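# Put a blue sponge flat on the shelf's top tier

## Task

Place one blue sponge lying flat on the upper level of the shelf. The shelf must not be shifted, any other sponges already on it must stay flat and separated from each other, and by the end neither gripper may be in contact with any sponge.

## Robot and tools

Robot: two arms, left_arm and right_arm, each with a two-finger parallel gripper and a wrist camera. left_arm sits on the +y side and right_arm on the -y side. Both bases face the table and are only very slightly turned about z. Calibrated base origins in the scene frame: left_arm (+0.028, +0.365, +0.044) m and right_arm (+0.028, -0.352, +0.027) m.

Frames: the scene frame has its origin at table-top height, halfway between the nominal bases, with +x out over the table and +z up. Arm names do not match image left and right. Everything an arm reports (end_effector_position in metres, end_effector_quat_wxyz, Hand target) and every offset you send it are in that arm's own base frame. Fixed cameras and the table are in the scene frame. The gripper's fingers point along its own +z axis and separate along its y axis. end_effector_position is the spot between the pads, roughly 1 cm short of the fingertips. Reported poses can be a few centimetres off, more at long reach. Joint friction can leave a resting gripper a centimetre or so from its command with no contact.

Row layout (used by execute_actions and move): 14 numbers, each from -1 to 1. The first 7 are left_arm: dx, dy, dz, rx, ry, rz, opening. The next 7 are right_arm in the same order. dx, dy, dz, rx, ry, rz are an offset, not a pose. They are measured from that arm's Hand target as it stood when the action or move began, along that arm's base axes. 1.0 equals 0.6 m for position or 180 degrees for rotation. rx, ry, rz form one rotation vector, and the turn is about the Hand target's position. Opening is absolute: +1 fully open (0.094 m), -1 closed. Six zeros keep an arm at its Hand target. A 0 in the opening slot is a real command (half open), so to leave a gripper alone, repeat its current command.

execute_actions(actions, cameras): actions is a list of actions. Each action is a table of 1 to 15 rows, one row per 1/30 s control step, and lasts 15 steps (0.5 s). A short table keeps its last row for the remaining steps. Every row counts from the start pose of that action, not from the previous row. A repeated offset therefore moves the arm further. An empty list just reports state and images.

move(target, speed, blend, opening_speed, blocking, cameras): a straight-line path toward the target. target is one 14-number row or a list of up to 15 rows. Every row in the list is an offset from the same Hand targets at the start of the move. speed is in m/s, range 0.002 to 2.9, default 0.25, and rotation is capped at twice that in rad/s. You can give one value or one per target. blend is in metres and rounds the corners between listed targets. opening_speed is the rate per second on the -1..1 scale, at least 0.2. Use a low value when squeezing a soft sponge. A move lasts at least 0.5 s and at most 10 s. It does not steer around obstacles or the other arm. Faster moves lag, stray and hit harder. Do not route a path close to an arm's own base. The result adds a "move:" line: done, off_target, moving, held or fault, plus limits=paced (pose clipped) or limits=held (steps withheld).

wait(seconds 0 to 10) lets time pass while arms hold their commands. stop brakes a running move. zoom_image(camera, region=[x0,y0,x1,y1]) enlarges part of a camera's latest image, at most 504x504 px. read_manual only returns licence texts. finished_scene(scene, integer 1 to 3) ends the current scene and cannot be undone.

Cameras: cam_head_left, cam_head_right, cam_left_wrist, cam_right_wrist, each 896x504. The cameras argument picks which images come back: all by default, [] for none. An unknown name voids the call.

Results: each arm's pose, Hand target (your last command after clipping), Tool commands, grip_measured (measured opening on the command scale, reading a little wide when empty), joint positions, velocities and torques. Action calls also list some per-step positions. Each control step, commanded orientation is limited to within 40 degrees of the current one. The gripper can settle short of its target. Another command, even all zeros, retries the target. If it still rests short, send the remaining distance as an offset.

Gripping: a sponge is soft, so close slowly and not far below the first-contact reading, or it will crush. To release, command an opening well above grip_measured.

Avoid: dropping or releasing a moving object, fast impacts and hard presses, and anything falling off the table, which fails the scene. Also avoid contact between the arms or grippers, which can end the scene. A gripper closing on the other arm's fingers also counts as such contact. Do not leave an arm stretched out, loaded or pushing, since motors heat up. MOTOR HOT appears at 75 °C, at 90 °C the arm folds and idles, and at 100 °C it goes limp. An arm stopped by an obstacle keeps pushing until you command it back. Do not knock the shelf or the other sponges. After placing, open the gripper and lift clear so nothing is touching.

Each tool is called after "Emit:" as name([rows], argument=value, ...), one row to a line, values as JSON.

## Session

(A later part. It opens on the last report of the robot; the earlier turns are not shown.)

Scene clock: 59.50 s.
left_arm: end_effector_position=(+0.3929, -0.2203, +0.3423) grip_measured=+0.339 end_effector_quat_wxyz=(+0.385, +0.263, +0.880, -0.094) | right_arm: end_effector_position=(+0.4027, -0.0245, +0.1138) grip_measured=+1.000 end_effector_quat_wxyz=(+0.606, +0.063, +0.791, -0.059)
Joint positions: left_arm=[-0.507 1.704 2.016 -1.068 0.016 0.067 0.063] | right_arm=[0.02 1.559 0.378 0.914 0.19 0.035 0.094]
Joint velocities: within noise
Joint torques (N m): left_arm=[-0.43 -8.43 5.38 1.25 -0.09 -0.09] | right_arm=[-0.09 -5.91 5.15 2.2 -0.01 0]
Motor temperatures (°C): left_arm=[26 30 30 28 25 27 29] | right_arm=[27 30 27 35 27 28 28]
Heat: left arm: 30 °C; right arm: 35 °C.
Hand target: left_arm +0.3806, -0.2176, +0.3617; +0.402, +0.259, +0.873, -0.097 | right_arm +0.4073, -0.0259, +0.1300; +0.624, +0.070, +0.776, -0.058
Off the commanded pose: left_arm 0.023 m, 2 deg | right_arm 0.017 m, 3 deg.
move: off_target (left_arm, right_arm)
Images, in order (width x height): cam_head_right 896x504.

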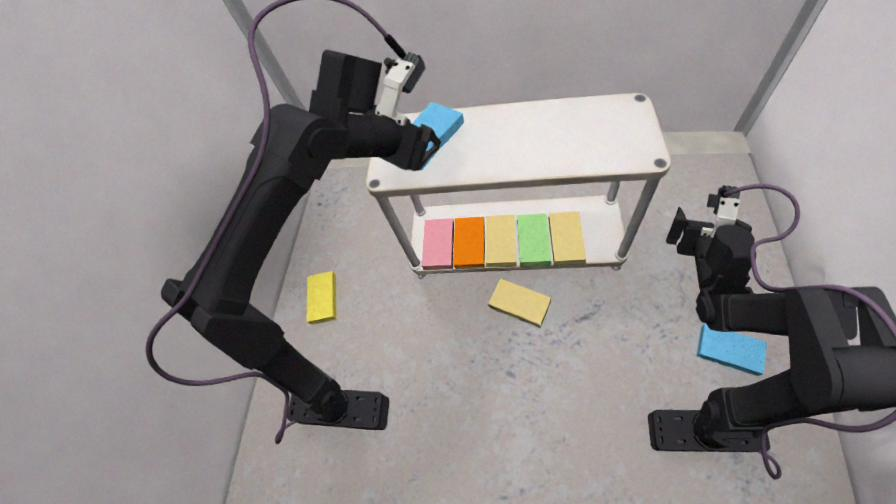

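Emit:
move([
  [-0.0217, 0.0075, -0.0035, 0, 0.004, 0.004, 0.2, 0, 0, 0, 0, 0, 0, 1.0],
], speed=0.08, cameras=["cam_head_right"])

Scene clock: 61.40 s.
left_arm: end_effector_position=(+0.3810, -0.2176, +0.3521) grip_measured=+0.339 end_effector_quat_wxyz=(+0.394, +0.256, +0.877, -0.098) | right_arm: end_effector_position=(+0.4027, -0.0245, +0.1138) grip_measured=+1.000 end_effector_quat_wxyz=(+0.606, +0.063, +0.791, -0.059)
Joint positions: left_arm=[-0.519 1.656 1.99 -1.068 0.005 0.045 0.063] | right_arm=[0.02 1.559 0.378 0.914 0.19 0.035 0.094]
Joint velocities: within noise
Joint torques (N m): left_arm=[-0.43 -7.79 3.81 1.21 -0.11 -0.09] | right_arm=[-0.1 -5.91 5.15 2.2 -0.01 0]
Motor temperatures (°C): left_arm=[26 30 30 28 25 27 29] | right_arm=[27 30 27 35 27 28 28]
Heat: left arm: 30 °C; right arm: 35 °C.
Hand target: left_arm +0.3675, -0.2131, +0.3596; +0.398, +0.253, +0.877, -0.096 | right_arm +0.4073, -0.0259, +0.1300; +0.624, +0.070, +0.776, -0.058
Off the commanded pose: left_arm 0.016 m, 1 deg | right_arm 0.017 m, 3 deg.
move: off_target (left_arm, right_arm)
Images, in order (width x height): cam_head_right 896x504.

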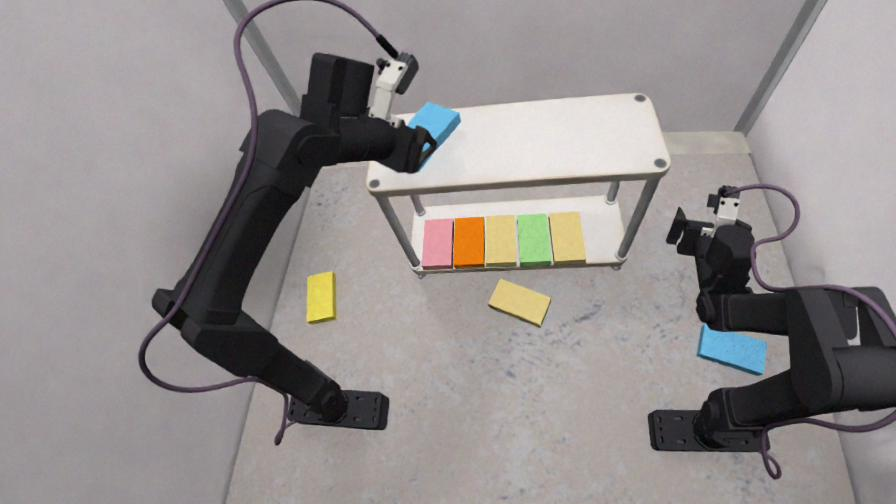

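Emit:
move([
  [0, 0, -0.0267, 0.0067, 0.0115, 0.0004, 0.2, 0, 0, 0, 0, 0, 0, 1.0],
], speed=0.06, cameras=["cam_head_left", "cam_head_right"])

Scene clock: 62.83 s.
left_arm: end_effector_position=(+0.3799, -0.2170, +0.3388) grip_measured=+0.339 end_effector_quat_wxyz=(+0.379, +0.257, +0.884, -0.094) | right_arm: end_effector_position=(+0.4027, -0.0245, +0.1138) grip_measured=+1.000 end_effector_quat_wxyz=(+0.606, +0.063, +0.791, -0.059)
Joint positions: left_arm=[-0.519 1.656 1.957 -1.068 0.005 0.044 0.063] | right_arm=[0.02 1.559 0.378 0.914 0.19 0.035 0.094]
Joint velocities: within noise
Joint torques (N m): left_arm=[-0.51 -7.39 3.88 1.16 -0.11 -0.1] | right_arm=[-0.1 -5.91 5.16 2.2 -0.01 0]
Motor temperatures (°C): left_arm=[26 30 30 28 25 27 29] | right_arm=[27 30 27 36 27 28 28]
Heat: left arm: 30 °C; right arm: 36 °C.
Hand target: left_arm +0.3675, -0.2131, +0.3436; +0.379, +0.255, +0.885, -0.091 | right_arm +0.4073, -0.0259, +0.1300; +0.624, +0.070, +0.776, -0.058
Off the commanded pose: left_arm 0.014 m, 0 deg | right_arm 0.017 m, 3 deg.
move: off_target (left_arm, right_arm)
Images, in order (width x height): cam_head_left 896x504, cam_head_right 896x504.

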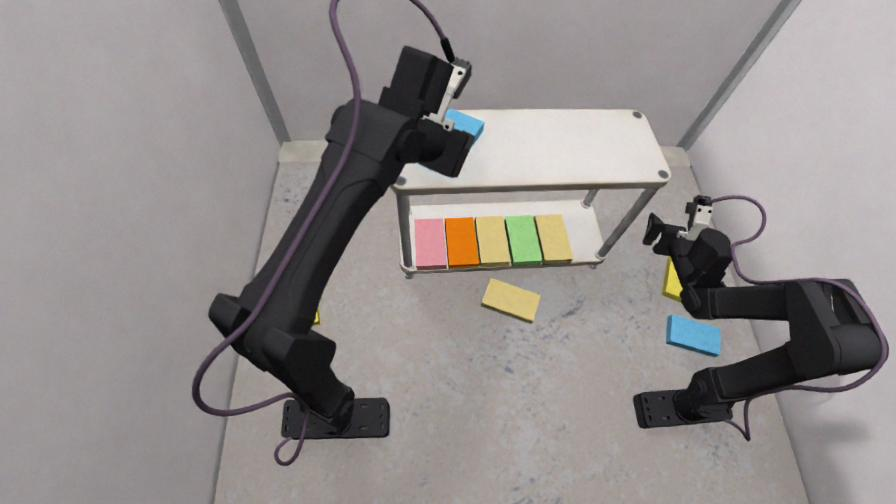

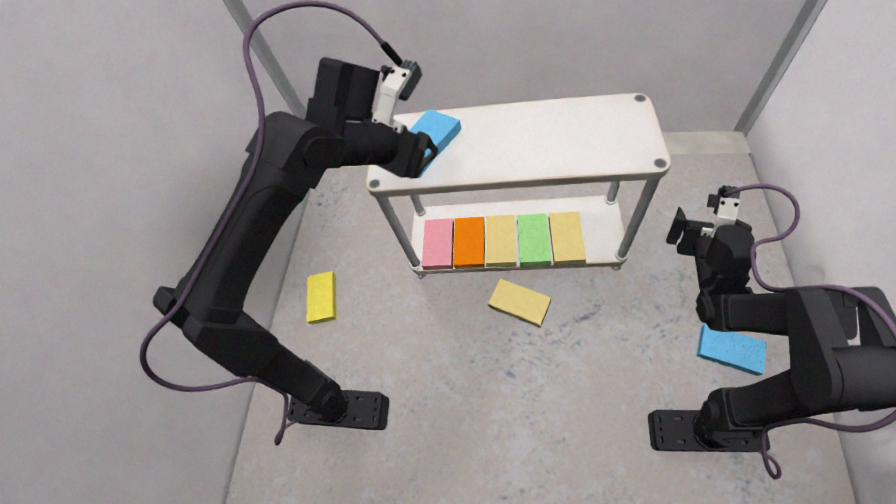

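Emit:
zoom_image(camera="cam_head_left", region=[380, 60, 580, 200])

Emit:
zoom_image(camera="cam_head_right", region=[350, 60, 550, 200])

Scaled by 2.520 from the camera's 896x504 image, which has a finer 1280x720 frame.

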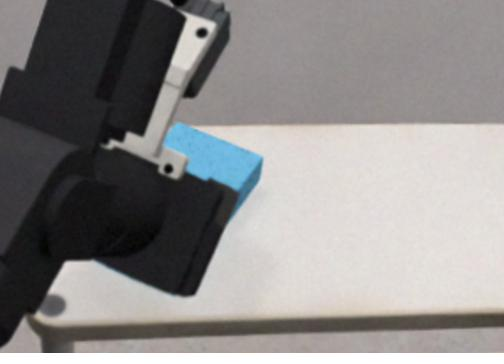

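Scaled by 2.520 from the camera's 896x504 image, which has a finer 1280x720 frame.

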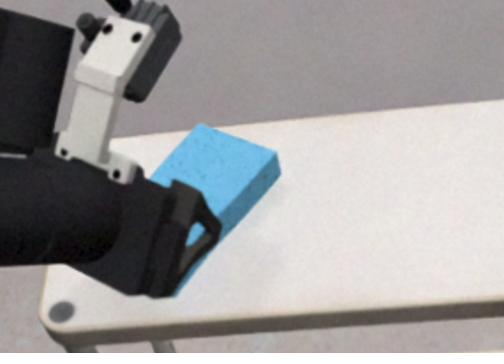

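Emit:
move([
  [0, 0, -0.0125, 0.0025, 0.0043, 0.0002, 0.2, 0, 0, 0, 0, 0, 0, 1.0],
], speed=0.05, cameras=["cam_head_left", "cam_head_right"])

Emit:
zoom_image(camera="cam_head_right", region=[350, 60, 550, 200])

Scene clock: 64.50 s.
left_arm: end_effector_position=(+0.3795, -0.2164, +0.3333) grip_measured=+0.339 end_effector_quat_wxyz=(+0.373, +0.257, +0.887, -0.092) | right_arm: end_effector_position=(+0.4027, -0.0245, +0.1138) grip_measured=+1.000 end_effector_quat_wxyz=(+0.606, +0.063, +0.791, -0.059)
Joint positions: left_arm=[-0.519 1.656 1.943 -1.068 0.004 0.044 0.063] | right_arm=[0.02 1.559 0.378 0.914 0.19 0.035 0.094]
Joint velocities: within noise
Joint torques (N m): left_arm=[-0.5 -7.51 3.32 1.19 -0.12 -0.1] | right_arm=[-0.1 -5.93 5.15 2.19 -0.01 0]
Motor temperatures (°C): left_arm=[26 30 30 28 25 27 29] | right_arm=[27 30 27 36 27 28 28]
Heat: left arm: 30 °C; right arm: 36 °C.
Hand target: left_arm +0.3675, -0.2131, +0.3361; +0.372, +0.255, +0.888, -0.089 | right_arm +0.4073, -0.0259, +0.1300; +0.624, +0.070, +0.776, -0.058
Off the commanded pose: left_arm 0.013 m, 0 deg | right_arm 0.017 m, 3 deg.
move: off_target (left_arm, right_arm)
Images, in order (width x height): cam_head_left 896x504, cam_head_right 896x504.

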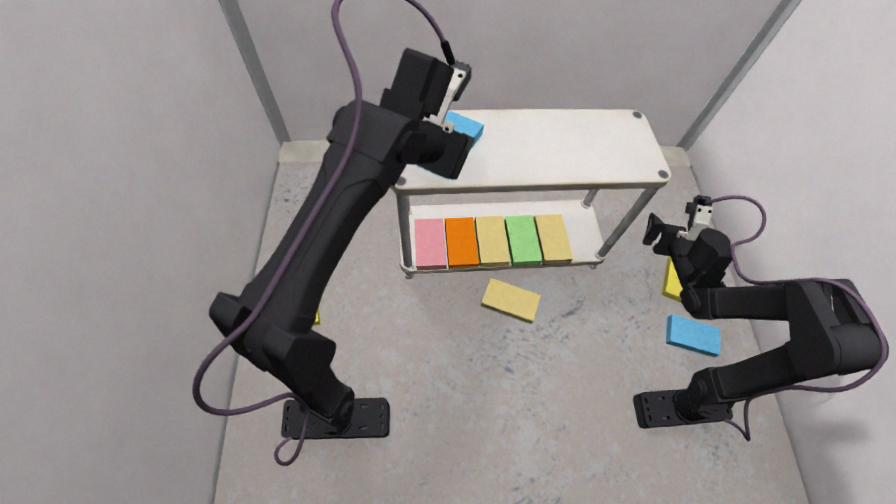

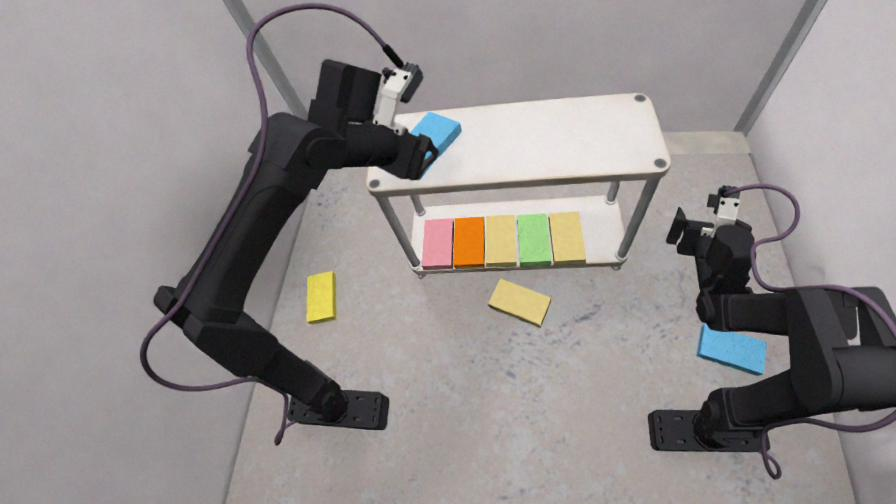

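Scaled by 2.520 from the camera's 896x504 image, which has a finer 1280x720 frame.

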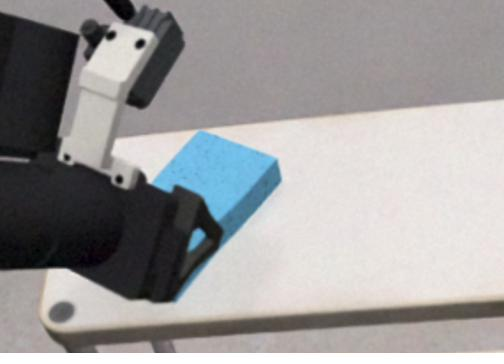

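Emit:
move([
  [0, 0, -0.007, 0, 0, 0, 0.2, 0, 0, 0, 0, 0, 0, 1.0],
], speed=0.04, cameras=["cam_head_left", "cam_head_right"])

Emit:
zoom_image(camera="cam_head_right", region=[380, 90, 480, 190])

Scene clock: 65.97 s.
left_arm: end_effector_position=(+0.3785, -0.2159, +0.3329) grip_measured=+0.339 end_effector_quat_wxyz=(+0.377, +0.257, +0.885, -0.093) | right_arm: end_effector_position=(+0.4027, -0.0245, +0.1138) grip_measured=+1.000 end_effector_quat_wxyz=(+0.606, +0.063, +0.791, -0.059)
Joint positions: left_arm=[-0.519 1.641 1.917 -1.049 0.004 0.044 0.063] | right_arm=[0.02 1.559 0.378 0.914 0.19 0.035 0.094]
Joint velocities: within noise
Joint torques (N m): left_arm=[-0.5 -7.01 3.14 1.19 -0.11 -0.1] | right_arm=[-0.09 -5.91 5.16 2.2 -0.01 0]
Motor temperatures (°C): left_arm=[26 30 30 28 25 27 29] | right_arm=[27 30 27 36 27 28 28]
Heat: left arm: 30 °C; right arm: 36 °C.
Hand target: left_arm +0.3675, -0.2131, +0.3319; +0.372, +0.255, +0.888, -0.089 | right_arm +0.4073, -0.0259, +0.1300; +0.624, +0.070, +0.776, -0.058
Off the commanded pose: left_arm 0.011 m, 1 deg | right_arm 0.017 m, 3 deg.
move: off_target (left_arm, right_arm)
Images, in order (width x height): cam_head_left 896x504, cam_head_right 896x504.

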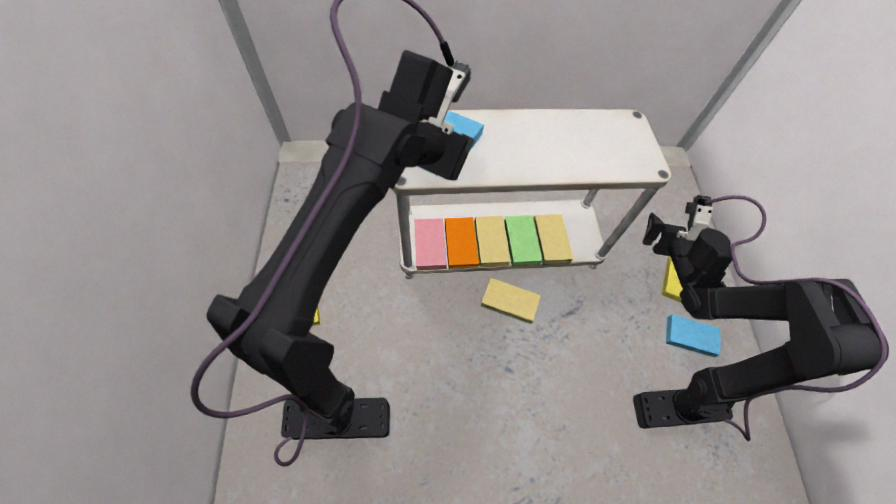

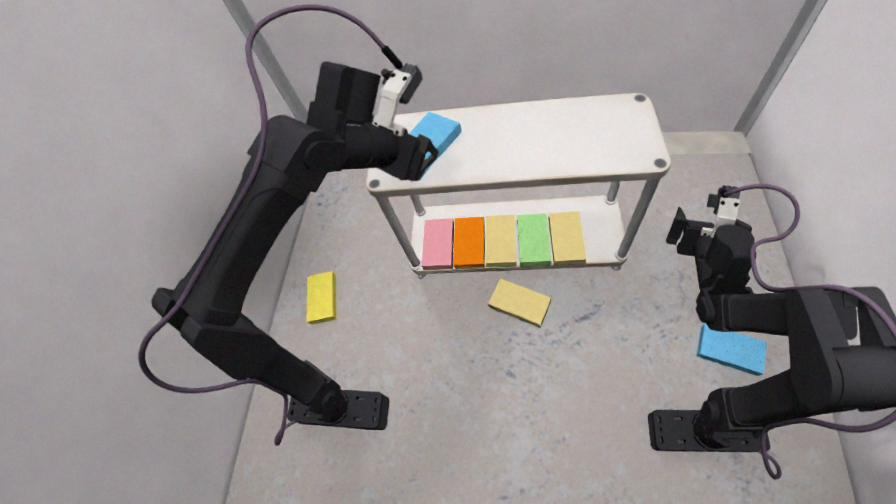

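Scaled by 5.040 from the camera's 896x504 image, which has a finer 1280x720 frame.

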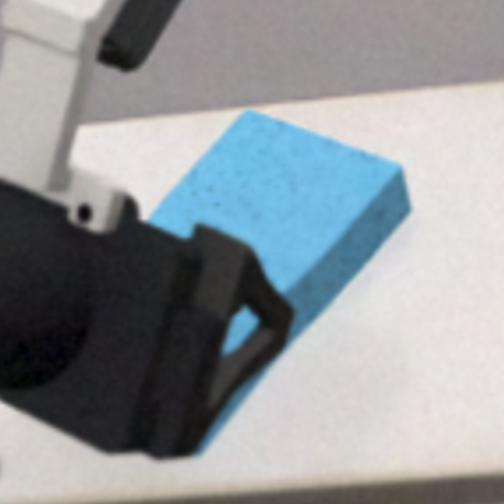

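Emit:
move([
  [0, 0, -0.006, 0, 0, 0, 0.2, 0, 0, 0, 0, 0, 0, 1.0],
  [0, 0, -0.006, 0, 0, 0, 0.8, 0, 0, 0, 0, 0, 0, 1.0],
  [-0.0866, 0.05, 0.0858, 0, 0, 0, 0.8, 0, 0, 0, 0, 0, 0, 1.0],
], speed=[0.05, 0.05, 0.15], opening_speed=0.8, cameras=["cam_head_left", "cam_head_right", "cam_left_wrist"])

Scene clock: 70.63 s.
left_arm: end_effector_position=(+0.3268, -0.1844, +0.3661) grip_measured=+0.797 end_effector_quat_wxyz=(+0.359, +0.251, +0.895, -0.086) | right_arm: end_effector_position=(+0.4027, -0.0245, +0.1138) grip_measured=+1.000 end_effector_quat_wxyz=(+0.606, +0.063, +0.791, -0.059)
Joint positions: left_arm=[-0.521 1.547 2.018 -1.286 -0.009 0.03 0.084] | right_arm=[0.02 1.559 0.378 0.914 0.19 0.035 0.094]
Joint velocities: within noise
Joint torques (N m): left_arm=[-0.46 -4.9 7.62 1.03 -0.07 -0.09] | right_arm=[-0.09 -5.91 5.16 2.2 -0.01 0]
Motor temperatures (°C): left_arm=[26 30 30 28 25 27 29] | right_arm=[27 30 27 36 27 28 28]
Heat: left arm: 30 °C; right arm: 36 °C.
Hand target: left_arm +0.3156, -0.1831, +0.3834; +0.372, +0.255, +0.888, -0.089 | right_arm +0.4073, -0.0259, +0.1300; +0.624, +0.070, +0.776, -0.058
Off the commanded pose: left_arm 0.021 m, 2 deg | right_arm 0.017 m, 3 deg.
move: off_target (left_arm, right_arm); target 2's new opening was sent with left_arm's hand 0.012 m and 1 deg from that target
Images, in order (width x height): cam_head_left 896x504, cam_head_right 896x504, cam_left_wrist 896x504.

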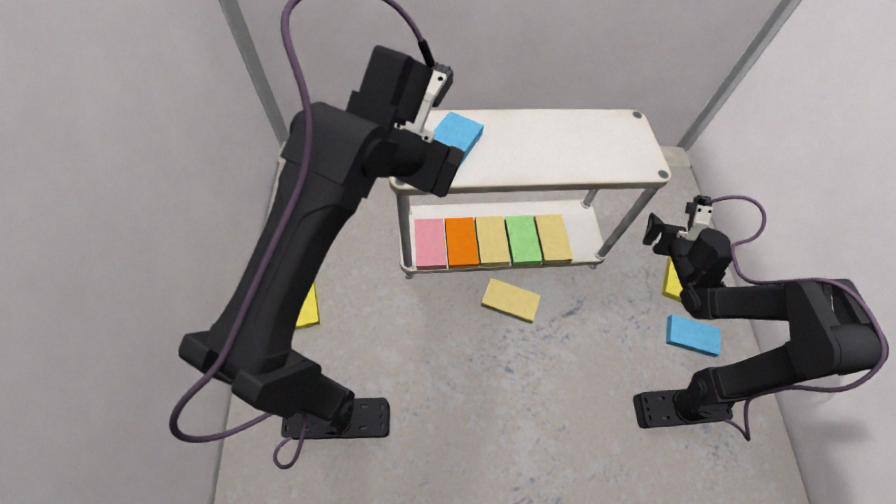

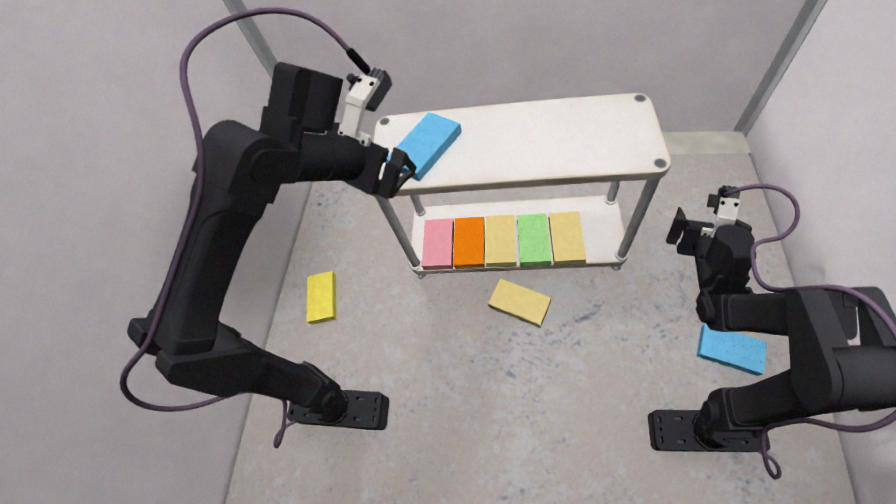

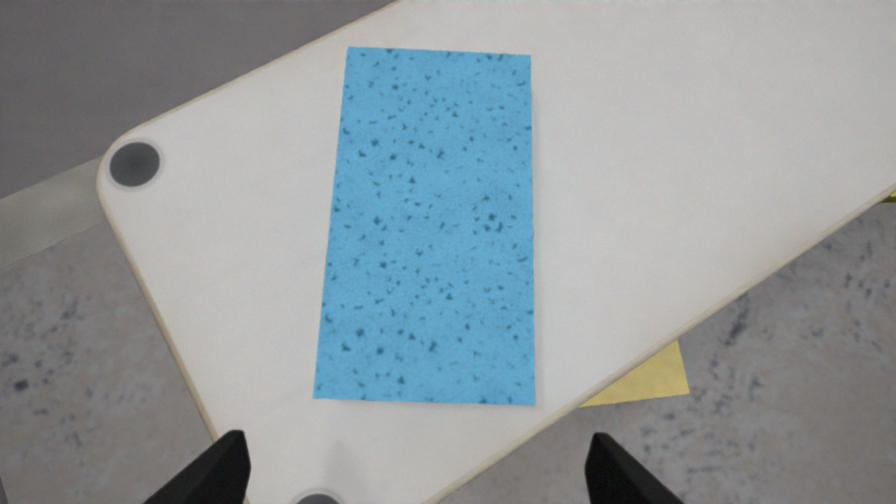

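Emit:
zoom_image(camera="cam_head_right", region=[350, 80, 510, 220])

Emit:
zoom_image(camera="cam_head_left", region=[370, 80, 530, 220])

Scaled by 3.150 from the camera's 896x504 image, which has a finer 1280x720 frame.

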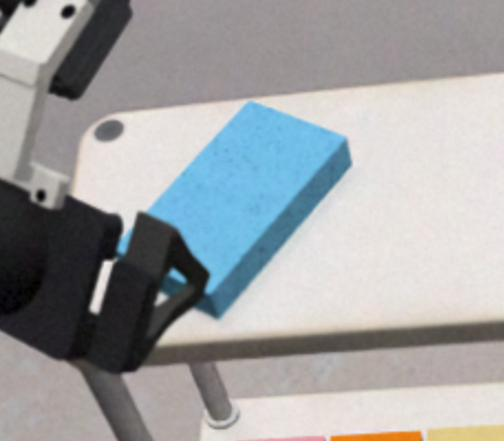

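Scaled by 3.150 from the camera's 896x504 image, which has a finer 1280x720 frame.

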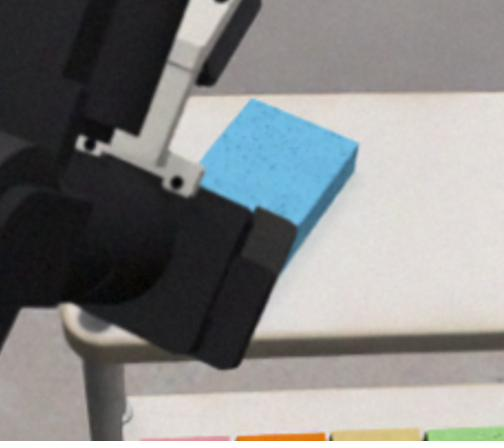

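Emit:
finished_scene(scene=3)

The scene is finished: the task was done.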